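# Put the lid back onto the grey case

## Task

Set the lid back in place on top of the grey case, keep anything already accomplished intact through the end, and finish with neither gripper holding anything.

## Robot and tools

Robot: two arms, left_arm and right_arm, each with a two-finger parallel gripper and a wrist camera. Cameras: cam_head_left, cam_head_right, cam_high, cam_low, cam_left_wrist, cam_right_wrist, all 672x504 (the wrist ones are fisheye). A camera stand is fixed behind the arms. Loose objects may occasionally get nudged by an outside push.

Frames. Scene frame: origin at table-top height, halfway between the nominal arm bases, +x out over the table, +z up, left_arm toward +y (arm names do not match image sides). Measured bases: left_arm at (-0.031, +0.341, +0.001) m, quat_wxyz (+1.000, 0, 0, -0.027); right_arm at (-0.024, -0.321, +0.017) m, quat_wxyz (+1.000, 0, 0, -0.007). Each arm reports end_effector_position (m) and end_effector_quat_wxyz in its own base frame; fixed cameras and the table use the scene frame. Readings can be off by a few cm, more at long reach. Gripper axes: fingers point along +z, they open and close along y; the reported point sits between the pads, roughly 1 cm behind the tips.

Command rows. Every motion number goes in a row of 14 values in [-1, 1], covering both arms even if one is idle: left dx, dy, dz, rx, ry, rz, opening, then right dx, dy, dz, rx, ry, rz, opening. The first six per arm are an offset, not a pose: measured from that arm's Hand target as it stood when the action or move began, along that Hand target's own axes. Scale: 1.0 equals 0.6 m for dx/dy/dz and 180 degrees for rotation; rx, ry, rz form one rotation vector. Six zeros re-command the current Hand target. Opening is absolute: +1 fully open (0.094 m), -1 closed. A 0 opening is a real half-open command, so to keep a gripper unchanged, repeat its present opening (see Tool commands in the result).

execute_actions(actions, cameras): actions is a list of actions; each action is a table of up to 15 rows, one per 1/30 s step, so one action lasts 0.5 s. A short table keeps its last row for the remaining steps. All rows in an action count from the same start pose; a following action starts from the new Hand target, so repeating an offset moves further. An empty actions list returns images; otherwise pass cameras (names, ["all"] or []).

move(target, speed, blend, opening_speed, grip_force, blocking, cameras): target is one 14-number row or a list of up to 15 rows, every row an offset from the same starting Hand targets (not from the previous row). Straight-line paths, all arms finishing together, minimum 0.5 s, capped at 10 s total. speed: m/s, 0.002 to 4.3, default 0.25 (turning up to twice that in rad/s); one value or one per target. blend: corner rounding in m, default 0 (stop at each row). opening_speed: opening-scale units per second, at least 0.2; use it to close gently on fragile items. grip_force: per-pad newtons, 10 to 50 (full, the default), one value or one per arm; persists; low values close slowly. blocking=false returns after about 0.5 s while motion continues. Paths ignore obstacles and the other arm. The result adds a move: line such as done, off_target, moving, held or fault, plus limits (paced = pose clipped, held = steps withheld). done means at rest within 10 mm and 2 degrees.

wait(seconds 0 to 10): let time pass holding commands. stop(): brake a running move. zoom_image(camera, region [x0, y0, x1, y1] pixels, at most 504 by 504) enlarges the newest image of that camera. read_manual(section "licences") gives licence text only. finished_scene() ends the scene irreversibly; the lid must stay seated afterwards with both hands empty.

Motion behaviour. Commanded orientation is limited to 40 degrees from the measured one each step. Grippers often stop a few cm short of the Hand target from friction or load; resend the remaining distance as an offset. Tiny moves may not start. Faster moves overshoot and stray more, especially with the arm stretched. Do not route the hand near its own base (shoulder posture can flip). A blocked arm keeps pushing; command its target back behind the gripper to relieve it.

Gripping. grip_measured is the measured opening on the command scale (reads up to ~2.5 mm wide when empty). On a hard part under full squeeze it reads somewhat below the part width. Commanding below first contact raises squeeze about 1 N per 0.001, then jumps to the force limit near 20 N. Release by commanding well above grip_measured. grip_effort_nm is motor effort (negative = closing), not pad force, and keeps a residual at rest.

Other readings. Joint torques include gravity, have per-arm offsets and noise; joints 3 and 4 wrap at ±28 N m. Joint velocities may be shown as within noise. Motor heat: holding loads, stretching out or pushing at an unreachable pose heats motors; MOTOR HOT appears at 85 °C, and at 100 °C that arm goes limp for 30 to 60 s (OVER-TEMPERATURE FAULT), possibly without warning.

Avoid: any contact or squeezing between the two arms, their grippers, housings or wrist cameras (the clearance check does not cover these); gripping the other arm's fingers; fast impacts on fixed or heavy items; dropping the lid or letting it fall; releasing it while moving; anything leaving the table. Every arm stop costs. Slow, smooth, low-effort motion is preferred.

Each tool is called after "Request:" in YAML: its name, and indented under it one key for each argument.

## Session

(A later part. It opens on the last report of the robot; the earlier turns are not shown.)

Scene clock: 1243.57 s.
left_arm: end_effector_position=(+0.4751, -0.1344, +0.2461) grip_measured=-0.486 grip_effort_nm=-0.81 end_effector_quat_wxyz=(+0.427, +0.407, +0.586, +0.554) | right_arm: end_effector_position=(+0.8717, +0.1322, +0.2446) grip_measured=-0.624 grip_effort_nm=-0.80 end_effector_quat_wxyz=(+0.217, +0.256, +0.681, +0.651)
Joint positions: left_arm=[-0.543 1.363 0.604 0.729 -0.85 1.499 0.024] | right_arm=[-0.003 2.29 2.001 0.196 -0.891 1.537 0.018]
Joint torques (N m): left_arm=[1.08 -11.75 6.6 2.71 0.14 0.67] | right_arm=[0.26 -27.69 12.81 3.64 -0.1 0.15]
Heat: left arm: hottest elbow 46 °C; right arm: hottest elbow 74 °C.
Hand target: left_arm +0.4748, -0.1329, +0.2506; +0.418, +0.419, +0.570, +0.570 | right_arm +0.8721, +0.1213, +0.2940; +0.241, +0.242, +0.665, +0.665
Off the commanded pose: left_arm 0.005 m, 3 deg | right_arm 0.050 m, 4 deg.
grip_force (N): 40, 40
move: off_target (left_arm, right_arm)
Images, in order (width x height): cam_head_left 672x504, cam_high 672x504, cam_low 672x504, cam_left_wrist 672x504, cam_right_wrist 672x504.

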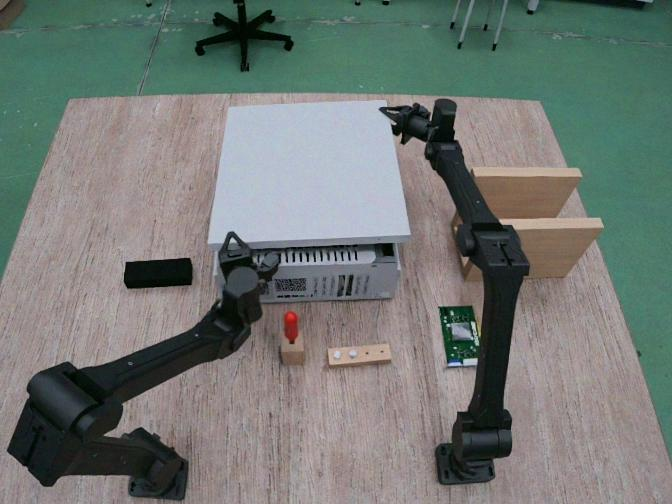

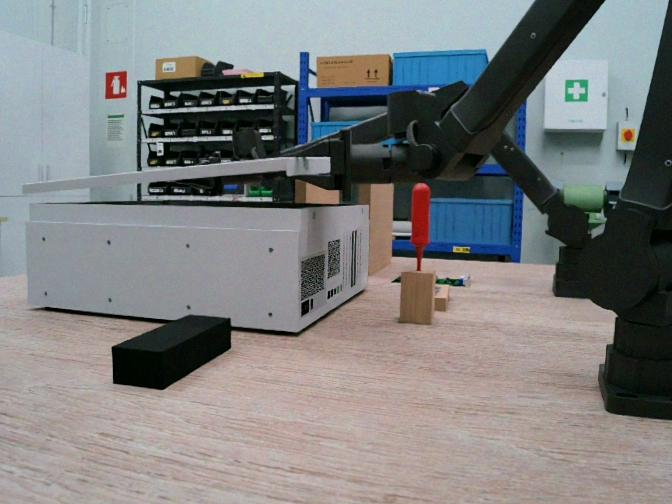

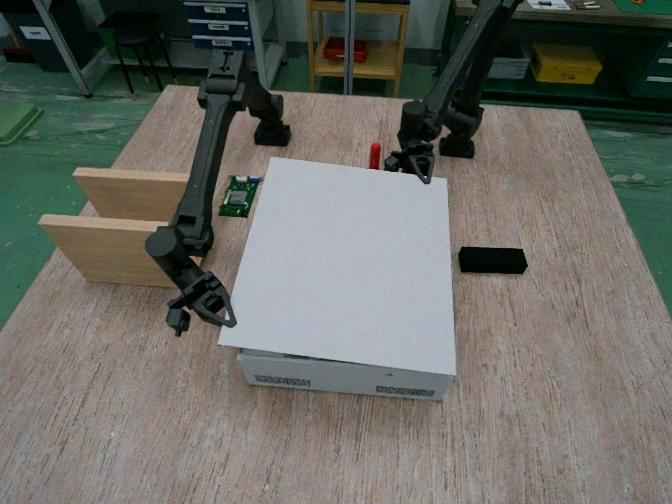

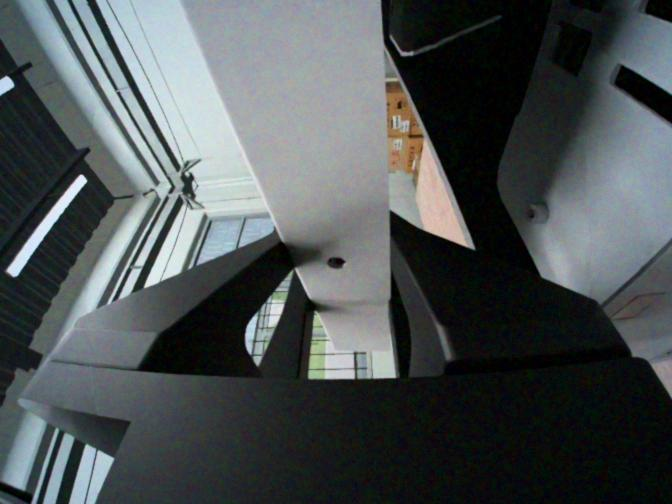

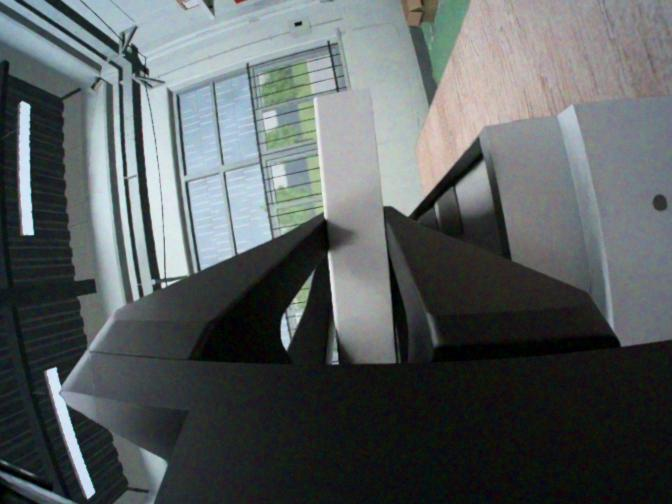

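Request:
move:
  target: [0,-0.05,0,0,0,0,-0.65, 0,-0.05,0,0,0,0,-0.75]
  speed: 0.06
  cameras: ["cam_high","cam_low","cam_head_left","cam_right_wrist","cam_left_wrist"]

Scene clock: 1267.17 s.
left_arm: end_effector_position=(+0.4753, -0.1347, +0.2218) grip_measured=-0.486 grip_effort_nm=-0.81 end_effector_quat_wxyz=(+0.430, +0.406, +0.583, +0.558) | right_arm: end_effector_position=(+0.8716, +0.1317, +0.2244) grip_measured=-0.625 grip_effort_nm=-0.80 end_effector_quat_wxyz=(+0.223, +0.253, +0.679, +0.653)
Joint positions: left_arm=[-0.543 1.439 0.575 0.851 -0.848 1.514 0.024] | right_arm=[-0.003 2.31 1.973 0.26 -0.887 1.538 0.018]
Joint torques (N m): left_arm=[1.14 -11.46 5.86 2.48 0.14 0.53] | right_arm=[0.32 -27.16 12.12 3.45 -0.24 0.14]
Heat: left arm: hottest elbow 47 °C; right arm: hottest elbow 66 °C.
Hand target: left_arm +0.4748, -0.1329, +0.2207; +0.418, +0.419, +0.570, +0.570 | right_arm +0.8721, +0.1212, +0.2638; +0.241, +0.242, +0.665, +0.664
Off the commanded pose: left_arm 0.002 m, 3 deg | right_arm 0.041 m, 3 deg.
grip_force (N): 40, 40
move: off_target (left_arm, right_arm)
Images, in order (width x height): cam_head_left 672x504, cam_high 672x504, cam_low 672x504, cam_left_wrist 672x504, cam_right_wrist 672x504.

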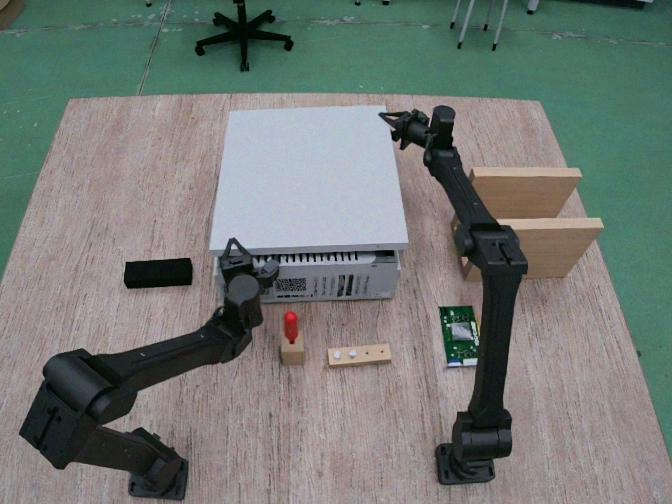

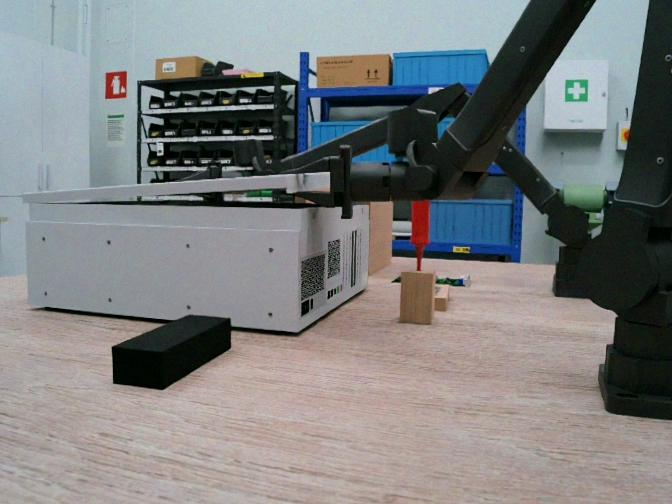

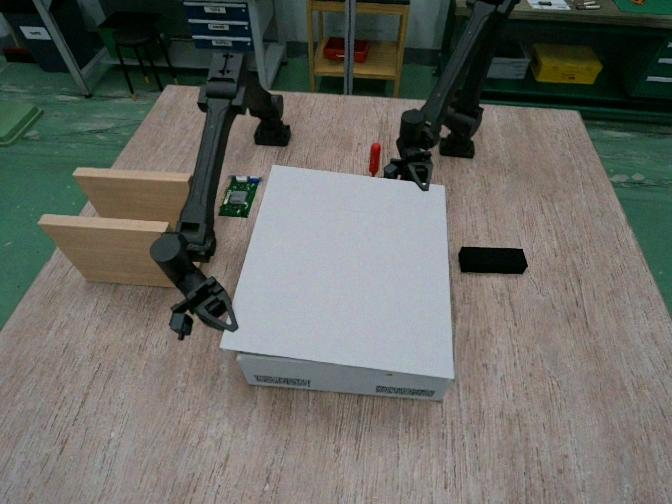

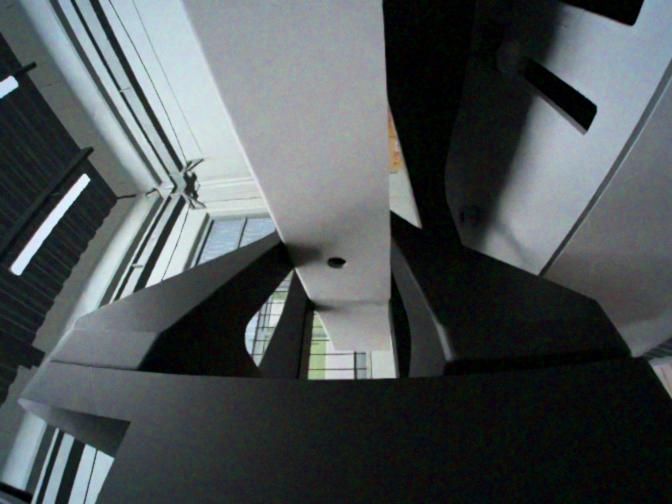

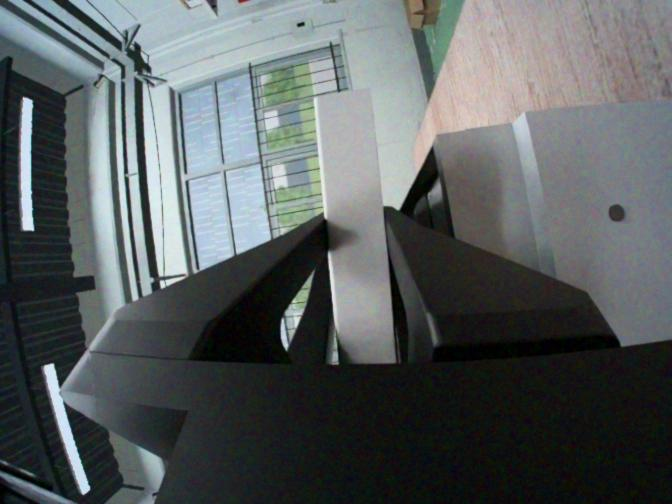

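Request:
zoom_image:
  camera: "cam_high"
  region: [10, 150, 390, 260]

Request:
zoom_image:
  camera: "cam_low"
  region: [200, 290, 480, 410]

Request:
zoom_image:
  camera: "cam_head_left"
  region: [190, 80, 430, 320]

Scaled by 1.326 from the camera's 672x504 image, which has a finer 960x720 frame.

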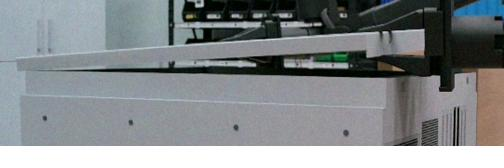

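Scaled by 1.800 from the camera's 672x504 image, which has a finer 960x720 frame.

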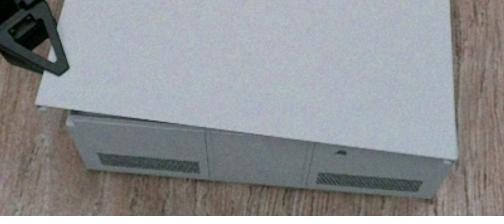

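Scaled by 2.100 from the camera's 672x504 image, which has a finer 960x720 frame.

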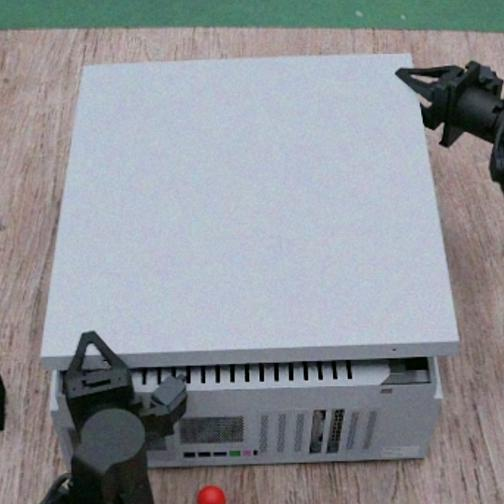

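Request:
move:
  target: [0,-0.03,0,0,0,0,-0.65, 0,-0.03,0,0,0,0,-0.75]
  speed: 0.06
  cameras: ["cam_high","cam_low","cam_head_left","cam_right_wrist","cam_left_wrist"]

Scene clock: 1281.13 s.
left_arm: end_effector_position=(+0.4752, -0.1346, +0.2120) grip_measured=-0.486 grip_effort_nm=-0.81 end_effector_quat_wxyz=(+0.433, +0.403, +0.578, +0.562) | right_arm: end_effector_position=(+0.8713, +0.1316, +0.2204) grip_measured=-0.625 grip_effort_nm=-0.80 end_effector_quat_wxyz=(+0.230, +0.247, +0.676, +0.656)
Joint positions: left_arm=[-0.543 1.481 0.562 0.93 -0.849 1.532 0.024] | right_arm=[-0.003 2.316 1.963 0.298 -0.886 1.542 0.018]
Joint torques (N m): left_arm=[1.14 -10.58 5.3 2.22 0.18 0.32] | right_arm=[0.44 -26.11 11.63 3.29 -0.27 0.11]
Heat: left arm: hottest elbow 46 °C; right arm: hottest elbow 63 °C.
Hand target: left_arm +0.4748, -0.1328, +0.2027; +0.418, +0.419, +0.570, +0.570 | right_arm +0.8721, +0.1212, +0.2457; +0.241, +0.242, +0.665, +0.664
Off the commanded pose: left_arm 0.010 m, 3 deg | right_arm 0.027 m, 2 deg.
grip_force (N): 40, 40
move: off_target (left_arm, right_arm)
Images, in order (width x height): cam_head_left 672x504, cam_high 672x504, cam_low 672x504, cam_left_wrist 672x504, cam_right_wrist 672x504.

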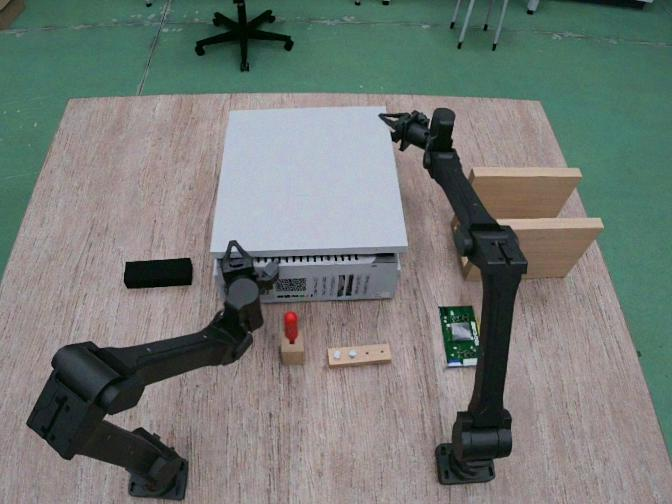

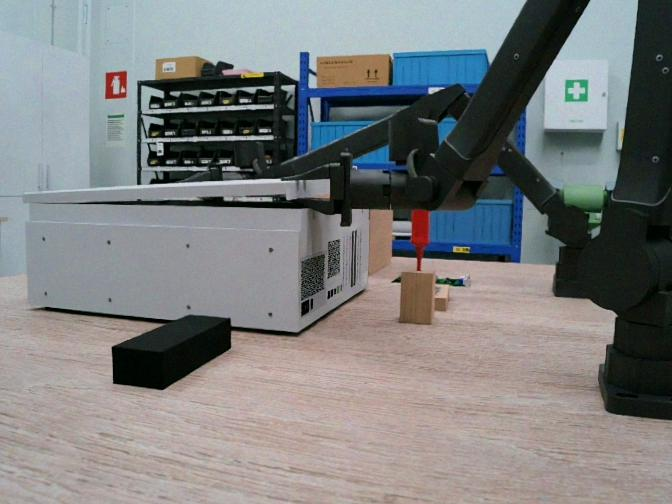

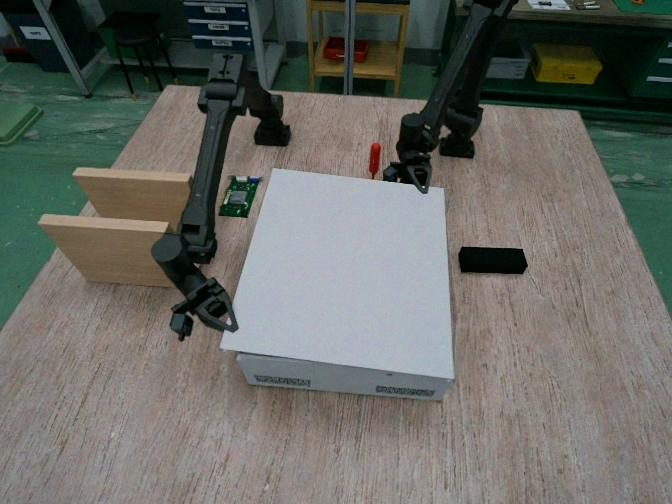

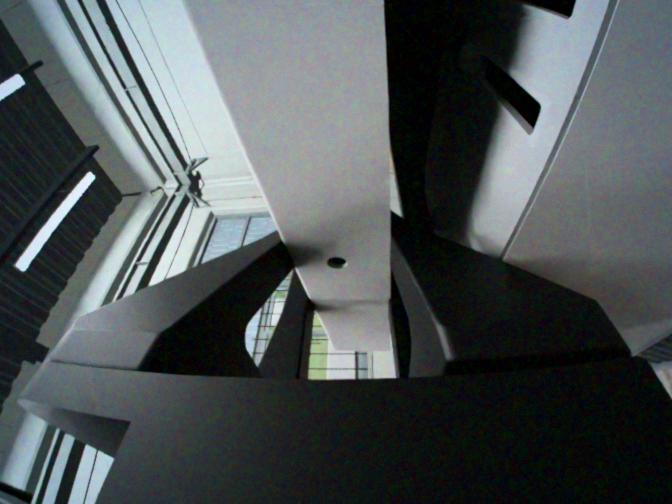

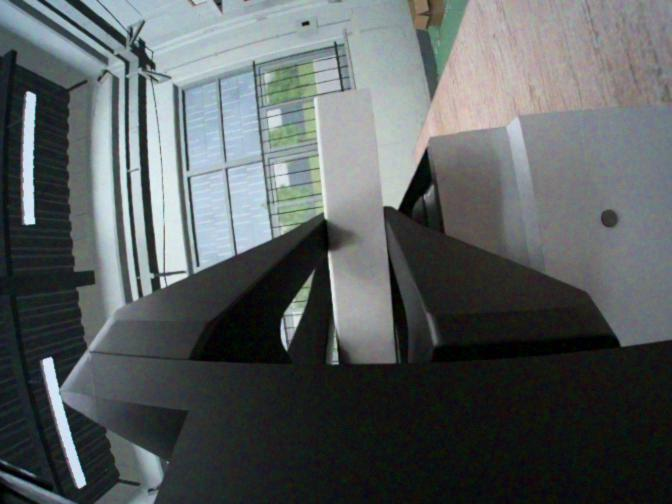

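Request:
zoom_image:
  camera: "cam_high"
  region: [200, 150, 390, 250]

Request:
zoom_image:
  camera: "cam_low"
  region: [200, 290, 480, 410]

Request:
zoom_image:
  camera: "cam_right_wrist"
  region: [300, 80, 560, 290]

Scaled by 2.653 from the camera's 672x504 image, which has a finer 960x720 frame.

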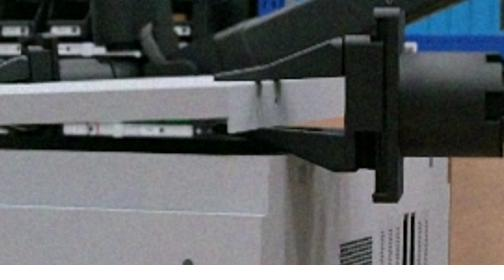

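Scaled by 1.800 from the camera's 672x504 image, which has a finer 960x720 frame.

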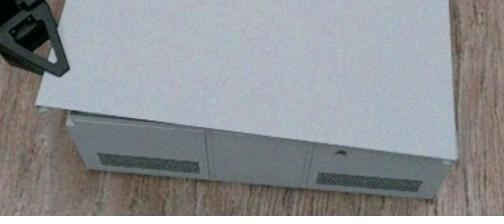

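Scaled by 1.938 from the camera's 672x504 image, which has a finer 960x720 frame.

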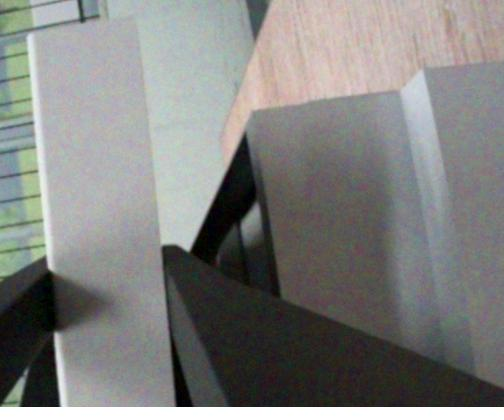

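Request:
move:
  target: [0,-0.025,0,0,0,0,-0.65, 0,-0.04,0,0,0,0,-0.75]
  speed: 0.06
  cameras: ["cam_high","cam_low","cam_right_wrist"]

Request:
zoom_image:
  camera: "cam_high"
  region: [10, 150, 390, 250]

Request:
zoom_image:
  camera: "cam_low"
  region: [200, 290, 480, 410]

Scene clock: 1296.83 s.
left_arm: end_effector_position=(+0.4748, -0.1344, +0.2124) grip_measured=-0.489 grip_effort_nm=-0.80 end_effector_quat_wxyz=(+0.435, +0.401, +0.568, +0.572) | right_arm: end_effector_position=(+0.8712, +0.1315, +0.2098) grip_measured=-0.626 grip_effort_nm=-0.80 end_effector_quat_wxyz=(+0.228, +0.249, +0.670, +0.661)
Joint positions: left_arm=[-0.543 1.502 0.556 0.996 -0.849 1.573 0.024] | right_arm=[-0.003 2.331 1.95 0.344 -0.886 1.567 0.018]
Joint torques (N m): left_arm=[1.14 -8.23 4.68 1.96 0.19 -0.11] | right_arm=[0.32 -25.29 10.92 3.17 -0.25 -0.12]
Heat: left arm: hottest elbow 45 °C; right arm: hottest elbow 61 °C.
Hand target: left_arm +0.4748, -0.1328, +0.1875; +0.418, +0.419, +0.570, +0.570 | right_arm +0.8720, +0.1213, +0.2219; +0.241, +0.242, +0.665, +0.664
Off the commanded pose: left_arm 0.025 m, 3 deg | right_arm 0.016 m, 2 deg.
grip_force (N): 40, 40
move: off_target (left_arm, right_arm)
Images, in order (width x height): cam_high 672x504, cam_low 672x504, cam_right_wrist 672x504.

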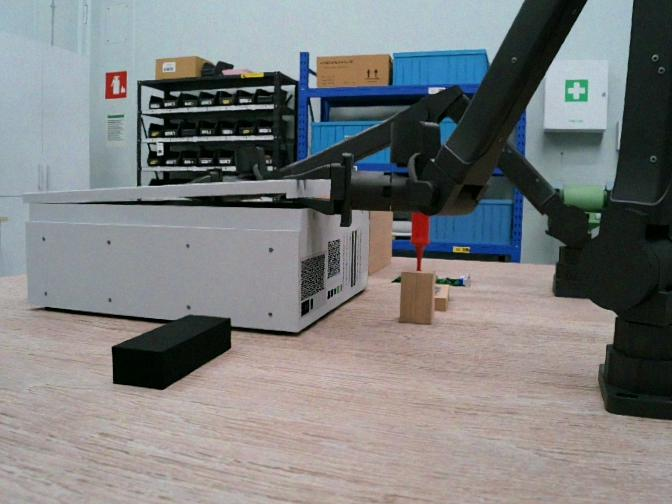

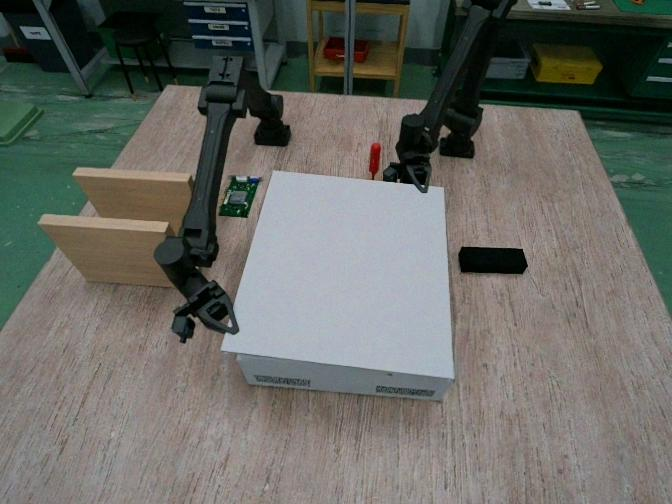

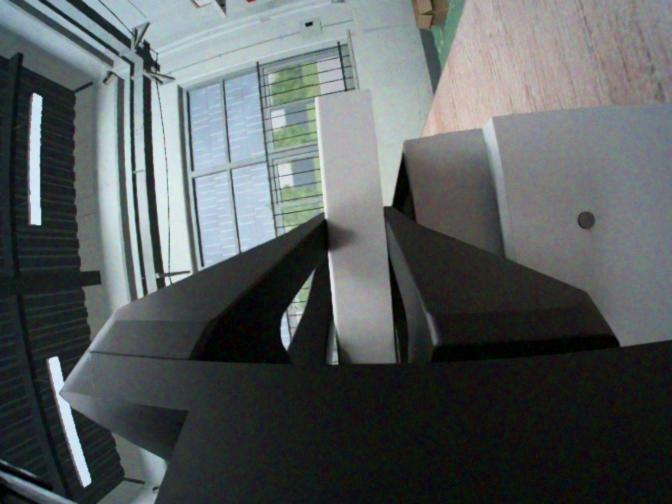

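Scaled by 1.326 from the camera's 672x504 image, which has a finer 960x720 frame.

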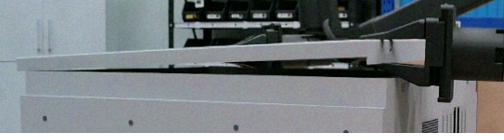

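Scaled by 1.800 from the camera's 672x504 image, which has a finer 960x720 frame.

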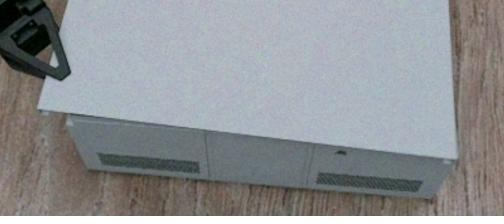

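Request:
move:
  target: [0,0.02,0,0,0,0,-0.65, 0,-0.035,0,0,0,0,-0.75]
  speed: 0.06
  cameras: ["cam_high","cam_low","cam_right_wrist","cam_head_left","cam_left_wrist"]

Request:
zoom_image:
  camera: "cam_right_wrist"
  region: [300, 80, 560, 290]

Request:
zoom_image:
  camera: "cam_low"
  region: [200, 290, 480, 410]

Scene clock: 1302.97 s.
left_arm: end_effector_position=(+0.4747, -0.1349, +0.2122) grip_measured=-0.489 grip_effort_nm=-0.81 end_effector_quat_wxyz=(+0.429, +0.410, +0.565, +0.574) | right_arm: end_effector_position=(+0.8715, +0.1311, +0.1990) grip_measured=-0.627 grip_effort_nm=-0.80 end_effector_quat_wxyz=(+0.226, +0.252, +0.666, +0.665)
Joint positions: left_arm=[-0.543 1.496 0.556 0.98 -0.844 1.587 0.024] | right_arm=[-0.004 2.347 1.942 0.384 -0.885 1.589 0.018]
Joint torques (N m): left_arm=[1.26 -10.99 5.39 0.81 0.02 -0.23] | right_arm=[0.32 -24.41 10.35 3.11 -0.27 -0.38]
Heat: left arm: hottest elbow 44 °C; right arm: hottest elbow 60 °C.
Hand target: left_arm +0.4748, -0.1329, +0.1997; +0.418, +0.419, +0.570, +0.570 | right_arm +0.8720, +0.1213, +0.2007; +0.241, +0.242, +0.665, +0.664
Off the commanded pose: left_arm 0.013 m, 2 deg | right_arm 0.010 m, 2 deg.
grip_force (N): 40, 40
move: off_target (left_arm)
Images, in order (width x height): cam_head_left 672x504, cam_high 672x504, cam_low 672x504, cam_left_wrist 672x504, cam_right_wrist 672x504.

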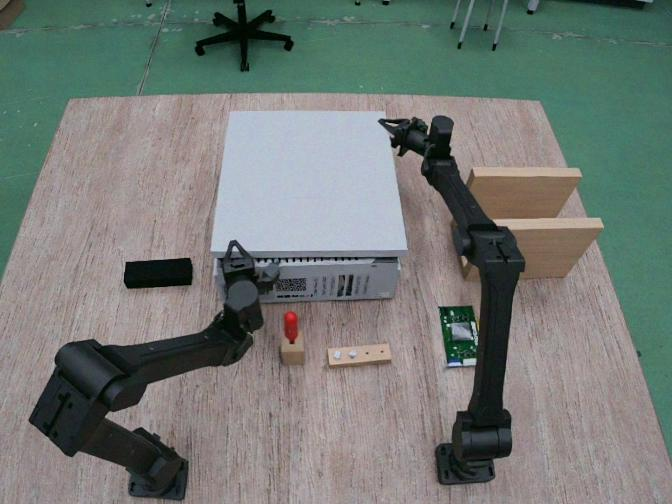

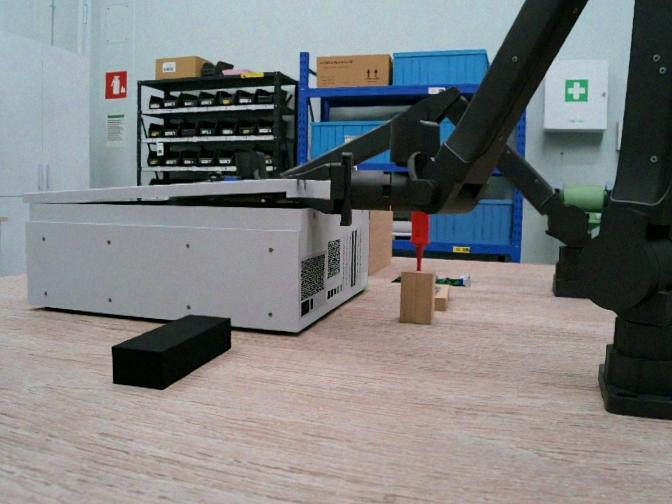

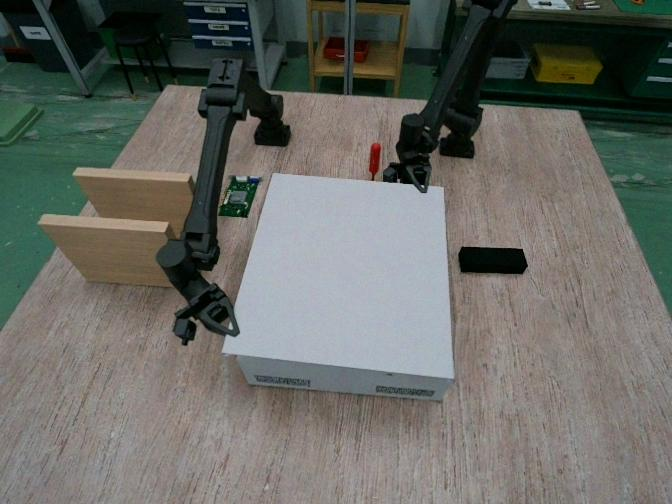

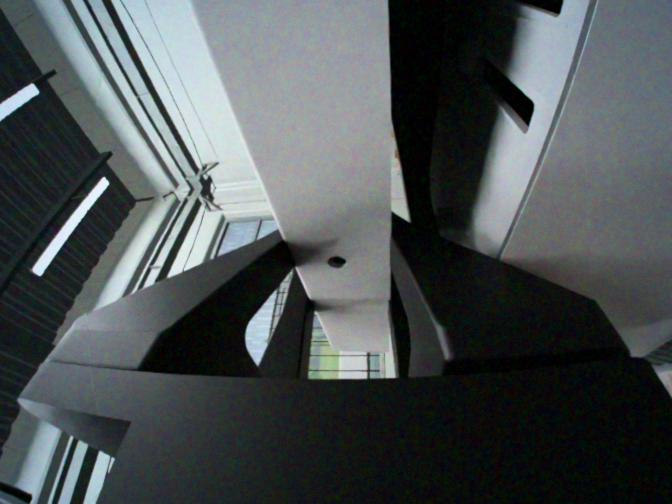

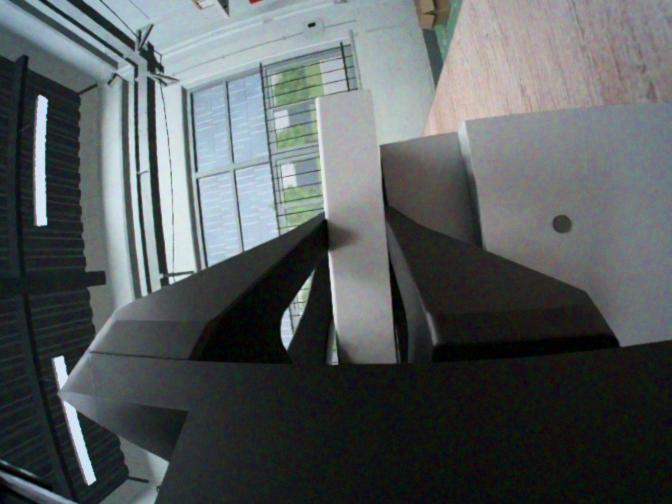

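Scaled by 1.938 from the camera's 672x504 image, which has a finer 960x720 frame.

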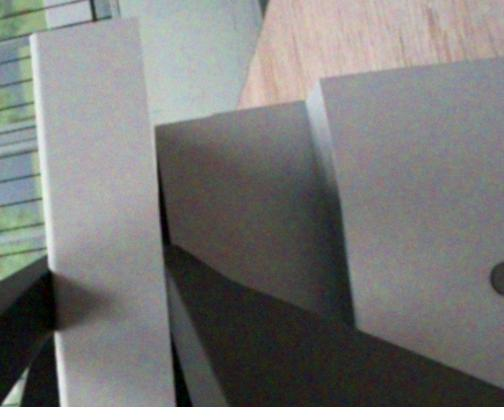

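Scaled by 1.800 from the camera's 672x504 image, which has a finer 960x720 frame.

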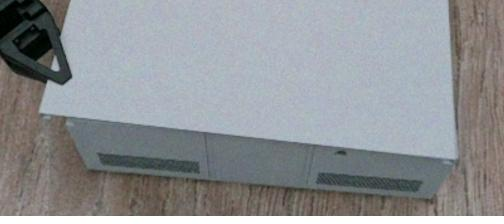

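Request:
zoom_image:
  camera: "cam_head_left"
  region: [190, 220, 430, 320]

Request:
zoom_image:
  camera: "cam_head_left"
  region: [200, 90, 420, 190]

Request:
zoom_image:
  camera: "cam_left_wrist"
  region: [250, 180, 500, 400]

Scaled by 2.100 from the camera's 672x504 image, which has a finer 960x720 frame.

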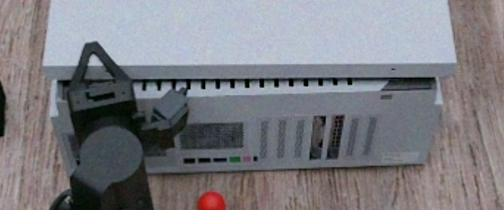

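Scaled by 2.291 from the camera's 672x504 image, which has a finer 960x720 frame.

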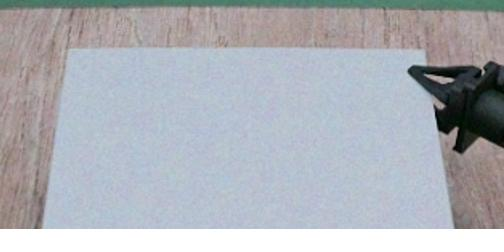

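Scaled by 2.016 from the camera's 672x504 image, which has a finer 960x720 frame.

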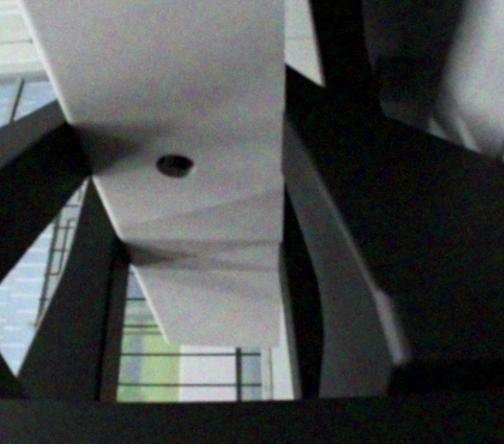

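Request:
move:
  target:
    - [0,0.0917,0,0,0,0,-0.65, 0,0.175,0,0,0,0,-0.75]
    - [0.0372,0.0917,0.0127,0,-0.0167,0,-0.65, 0.025,0.175,-0.0175,0,-0.0167,0,-0.75]
  speed: 0.08
  cameras: ["cam_high","cam_low","cam_head_left","cam_right_wrist","cam_left_wrist"]

Scene clock: 1366.17 s.
left_arm: end_effector_position=(+0.4801, -0.1149, +0.2416) grip_measured=-0.489 grip_effort_nm=-0.81 end_effector_quat_wxyz=(+0.442, +0.424, +0.576, +0.541) | right_arm: end_effector_position=(+0.8586, +0.1295, +0.2361) grip_measured=-0.627 grip_effort_nm=-0.81 end_effector_quat_wxyz=(+0.232, +0.279, +0.678, +0.639)
Joint positions: left_arm=[-0.468 1.34 0.568 0.741 -0.718 1.5 0.024] | right_arm=[0.002 2.235 1.889 0.235 -0.827 1.531 0.018]
Joint torques (N m): left_arm=[1.32 -14.15 6.32 1.87 0.09 0.67] | right_arm=[0.73 -29.63 12.33 3.37 -0.18 0.21]
Heat: left arm: hottest elbow 43 °C; right arm: hottest elbow 57 °C.
Hand target: left_arm +0.4755, -0.1092, +0.2548; +0.433, +0.434, +0.559, +0.559 | right_arm +0.8539, +0.1229, +0.3057; +0.258, +0.259, +0.658, +0.658
Off the commanded pose: left_arm 0.015 m, 3 deg | right_arm 0.070 m, 5 deg.
grip_force (N): 40, 40
move: off_target (left_arm, right_arm)
Images, in order (width x height): cam_head_left 672x504, cam_high 672x504, cam_low 672x504, cam_left_wrist 672x504, cam_right_wrist 672x504.

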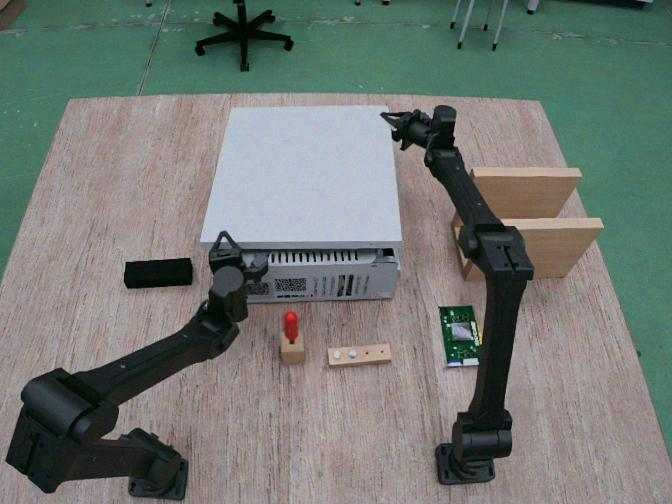

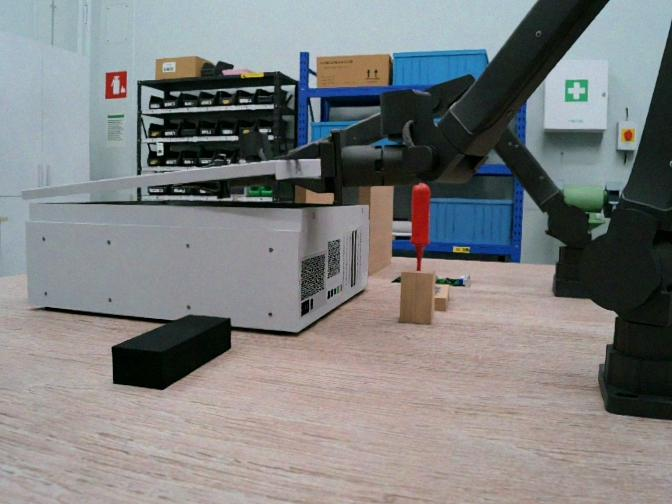

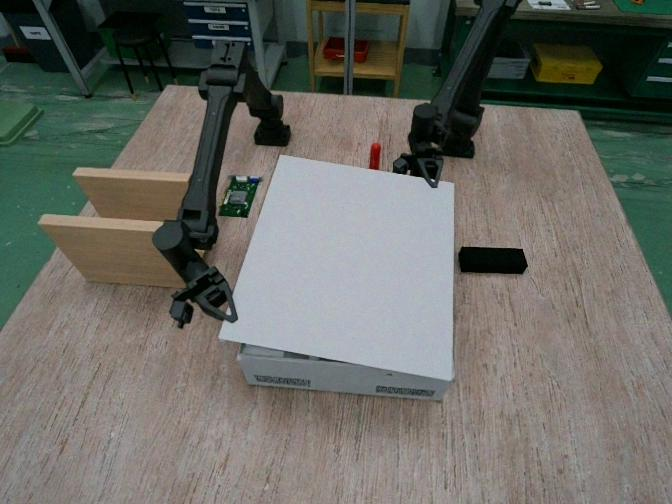

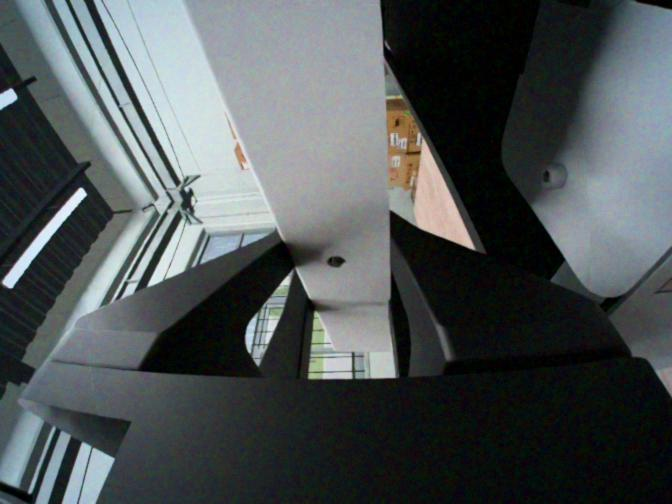

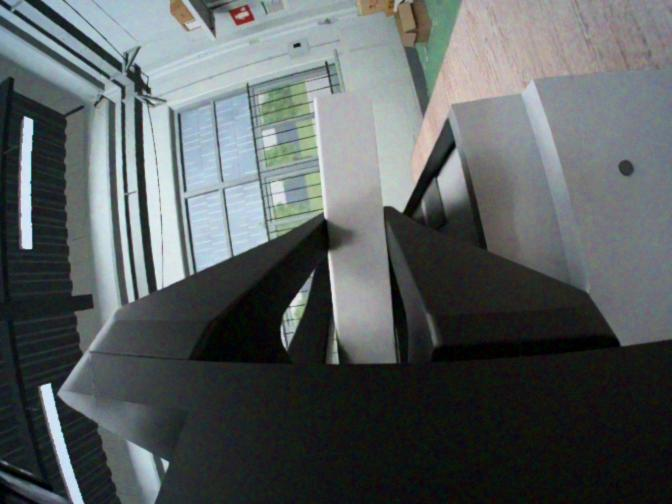

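Request:
move:
  target: [0,-0.083,0,0,0,0,-0.65, 0,-0.16,0,0,0,0,-0.75]
  speed: 0.07
  cameras: ["cam_high","cam_low","cam_head_left","cam_right_wrist","cam_left_wrist"]

Request:
zoom_image:
  camera: "cam_low"
  region: [200, 290, 480, 410]

Request:
zoom_image:
  camera: "cam_high"
  region: [10, 150, 390, 250]

Request:
zoom_image:
  camera: "cam_head_left"
  region: [190, 220, 430, 320]

Scene clock: 1380.80 s.
left_arm: end_effector_position=(+0.4757, -0.1132, +0.2129) grip_measured=-0.489 grip_effort_nm=-0.81 end_effector_quat_wxyz=(+0.439, +0.430, +0.558, +0.557) | right_arm: end_effector_position=(+0.8532, +0.1294, +0.2018) grip_measured=-0.627 grip_effort_nm=-0.80 end_effector_quat_wxyz=(+0.245, +0.269, +0.661, +0.656)
Joint positions: left_arm=[-0.468 1.437 0.517 0.929 -0.714 1.566 0.024] | right_arm=[0.003 2.273 1.817 0.428 -0.823 1.579 0.018]
Joint torques (N m): left_arm=[1.38 -10.17 5.35 2.41 0.06 0] | right_arm=[0.73 -23.88 10.56 3.15 -0.24 -0.24]
Heat: left arm: hottest elbow 43 °C; right arm: hottest elbow 55 °C.
Hand target: left_arm +0.4754, -0.1092, +0.2049; +0.433, +0.434, +0.559, +0.559 | right_arm +0.8538, +0.1229, +0.2099; +0.258, +0.259, +0.658, +0.658
Off the commanded pose: left_arm 0.009 m, 1 deg | right_arm 0.010 m, 2 deg.
grip_force (N): 40, 40
move: done
Images, in order (width x height): cam_head_left 672x504, cam_high 672x504, cam_low 672x504, cam_left_wrist 672x504, cam_right_wrist 672x504.

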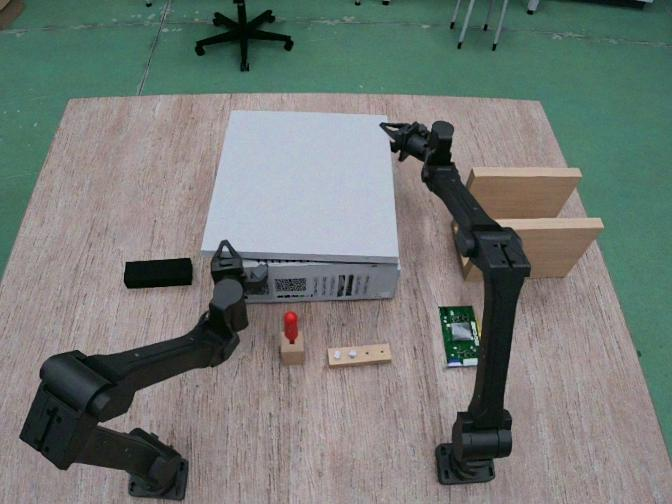

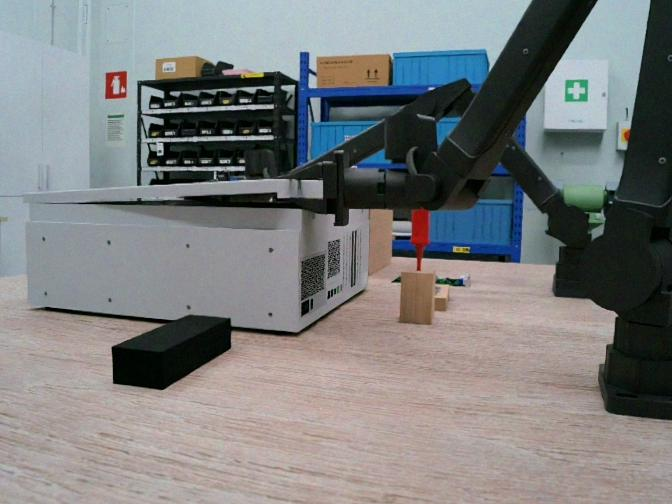

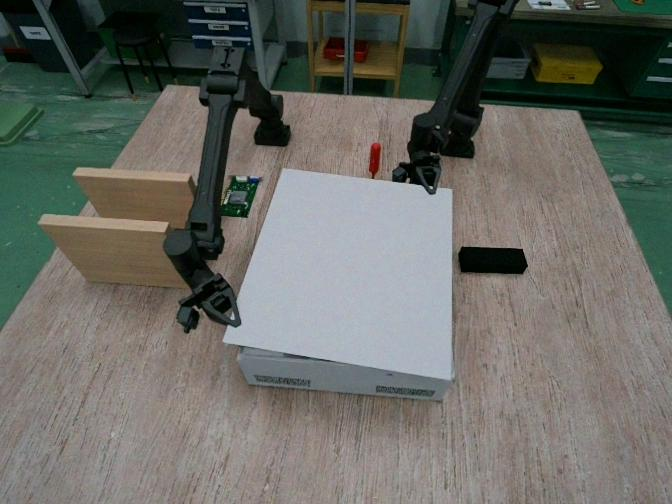

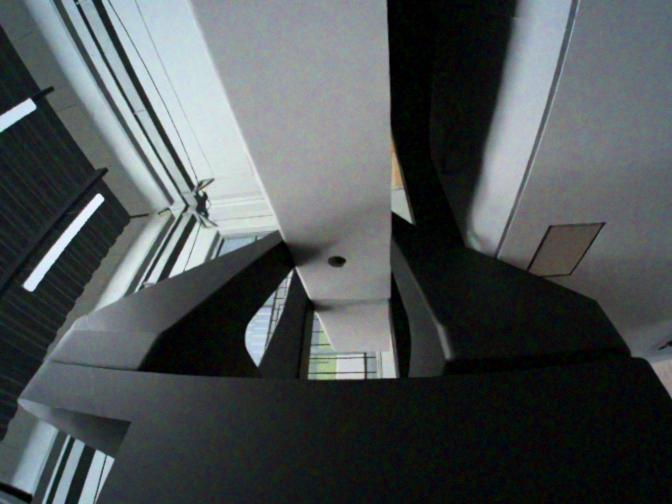

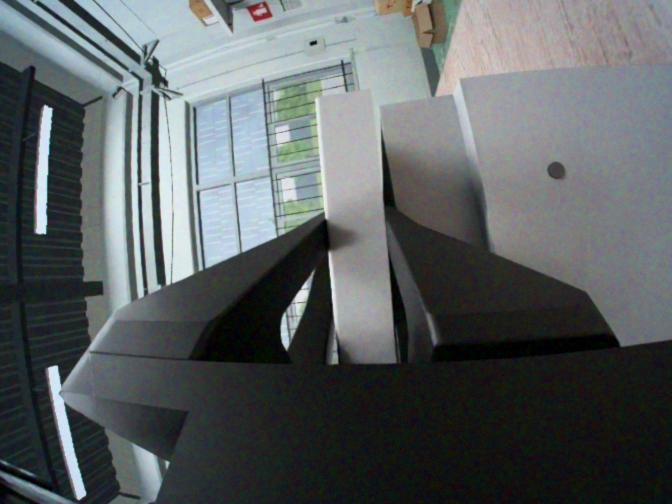

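Scaled by 1.800 from the camera's 672x504 image, which has a finer 960x720 frame.

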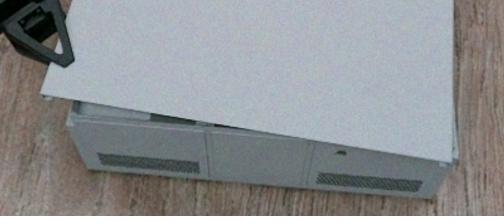

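Scaled by 1.326 from the camera's 672x504 image, which has a finer 960x720 frame.

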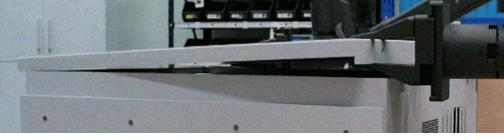

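Scaled by 2.100 from the camera's 672x504 image, which has a finer 960x720 frame.

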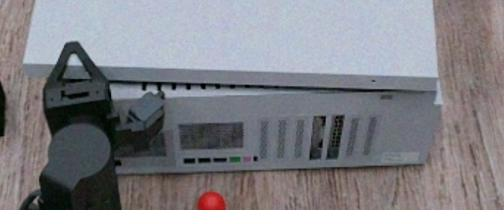

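Request:
move:
  target: [0,0,0,0,0,0,-0.65, 0,0.0,0,0,0,0,-0.53]
  opening_speed: 0.3
  cameras: ["cam_high","cam_low","cam_right_wrist"]

Request:
zoom_image:
  camera: "cam_low"
  region: [200, 290, 480, 410]

Scene clock: 1401.97 s.
left_arm: end_effector_position=(+0.4758, -0.1134, +0.2133) grip_measured=-0.489 grip_effort_nm=-0.81 end_effector_quat_wxyz=(+0.432, +0.438, +0.551, +0.564) | right_arm: end_effector_position=(+0.8529, +0.1295, +0.1888) grip_measured=-0.532 grip_effort_nm=0.16 end_effector_quat_wxyz=(+0.240, +0.274, +0.664, +0.654)
Joint positions: left_arm=[-0.468 1.437 0.517 0.932 -0.713 1.598 0.024] | right_arm=[0.003 2.285 1.811 0.428 -0.824 1.578 0.022]
Joint torques (N m): left_arm=[1.49 -10.11 5.41 2.17 0.03 -0.34] | right_arm=[0.73 -24.82 10.92 3.12 -0.19 -0.22]
Heat: left arm: hottest elbow 43 °C; right arm: hottest elbow 53 °C.
Hand target: left_arm +0.4754, -0.1092, +0.2047; +0.433, +0.434, +0.559, +0.559 | right_arm +0.8538, +0.1229, +0.2098; +0.258, +0.259, +0.658, +0.658
Off the commanded pose: left_arm 0.009 m, 1 deg | right_arm 0.022 m, 3 deg.
grip_force (N): 40, 40
move: off_target (right_arm)
Images, in order (width x height): cam_high 672x504, cam_low 672x504, cam_right_wrist 672x504.

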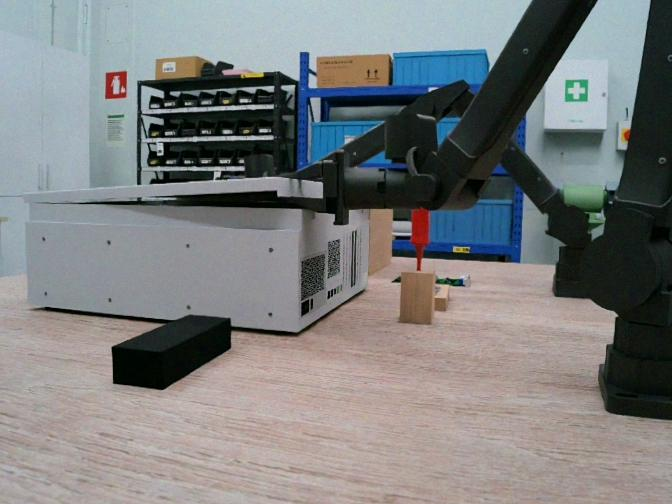

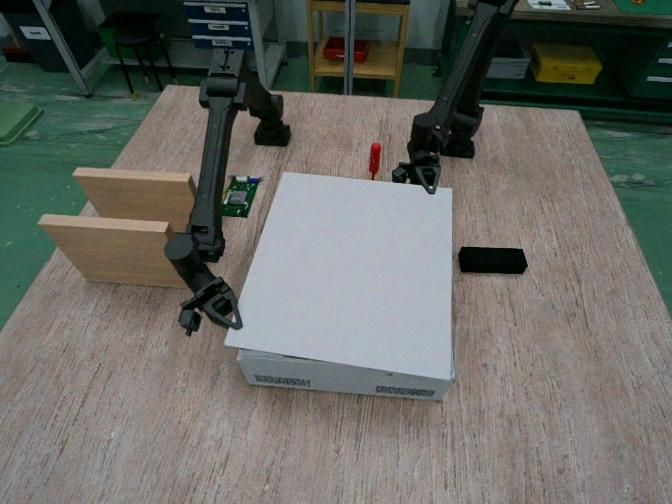

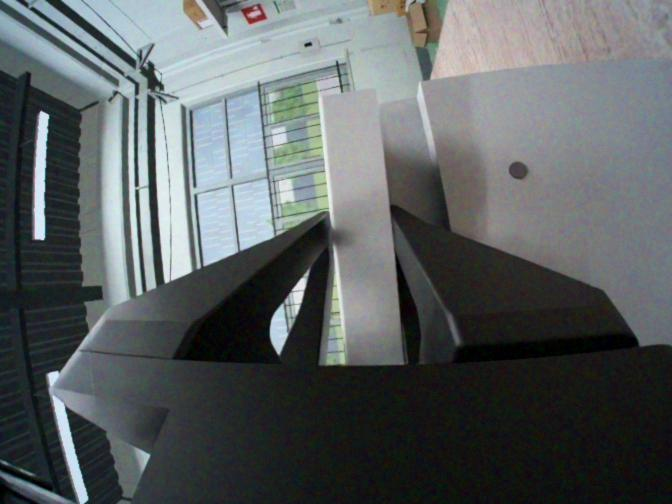

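Scaled by 1.800 from the camera's 672x504 image, which has a finer 960x720 frame.

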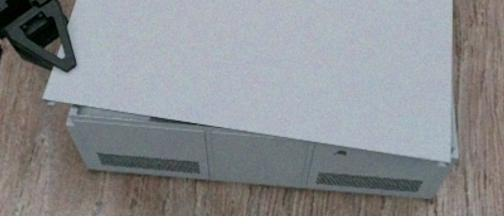

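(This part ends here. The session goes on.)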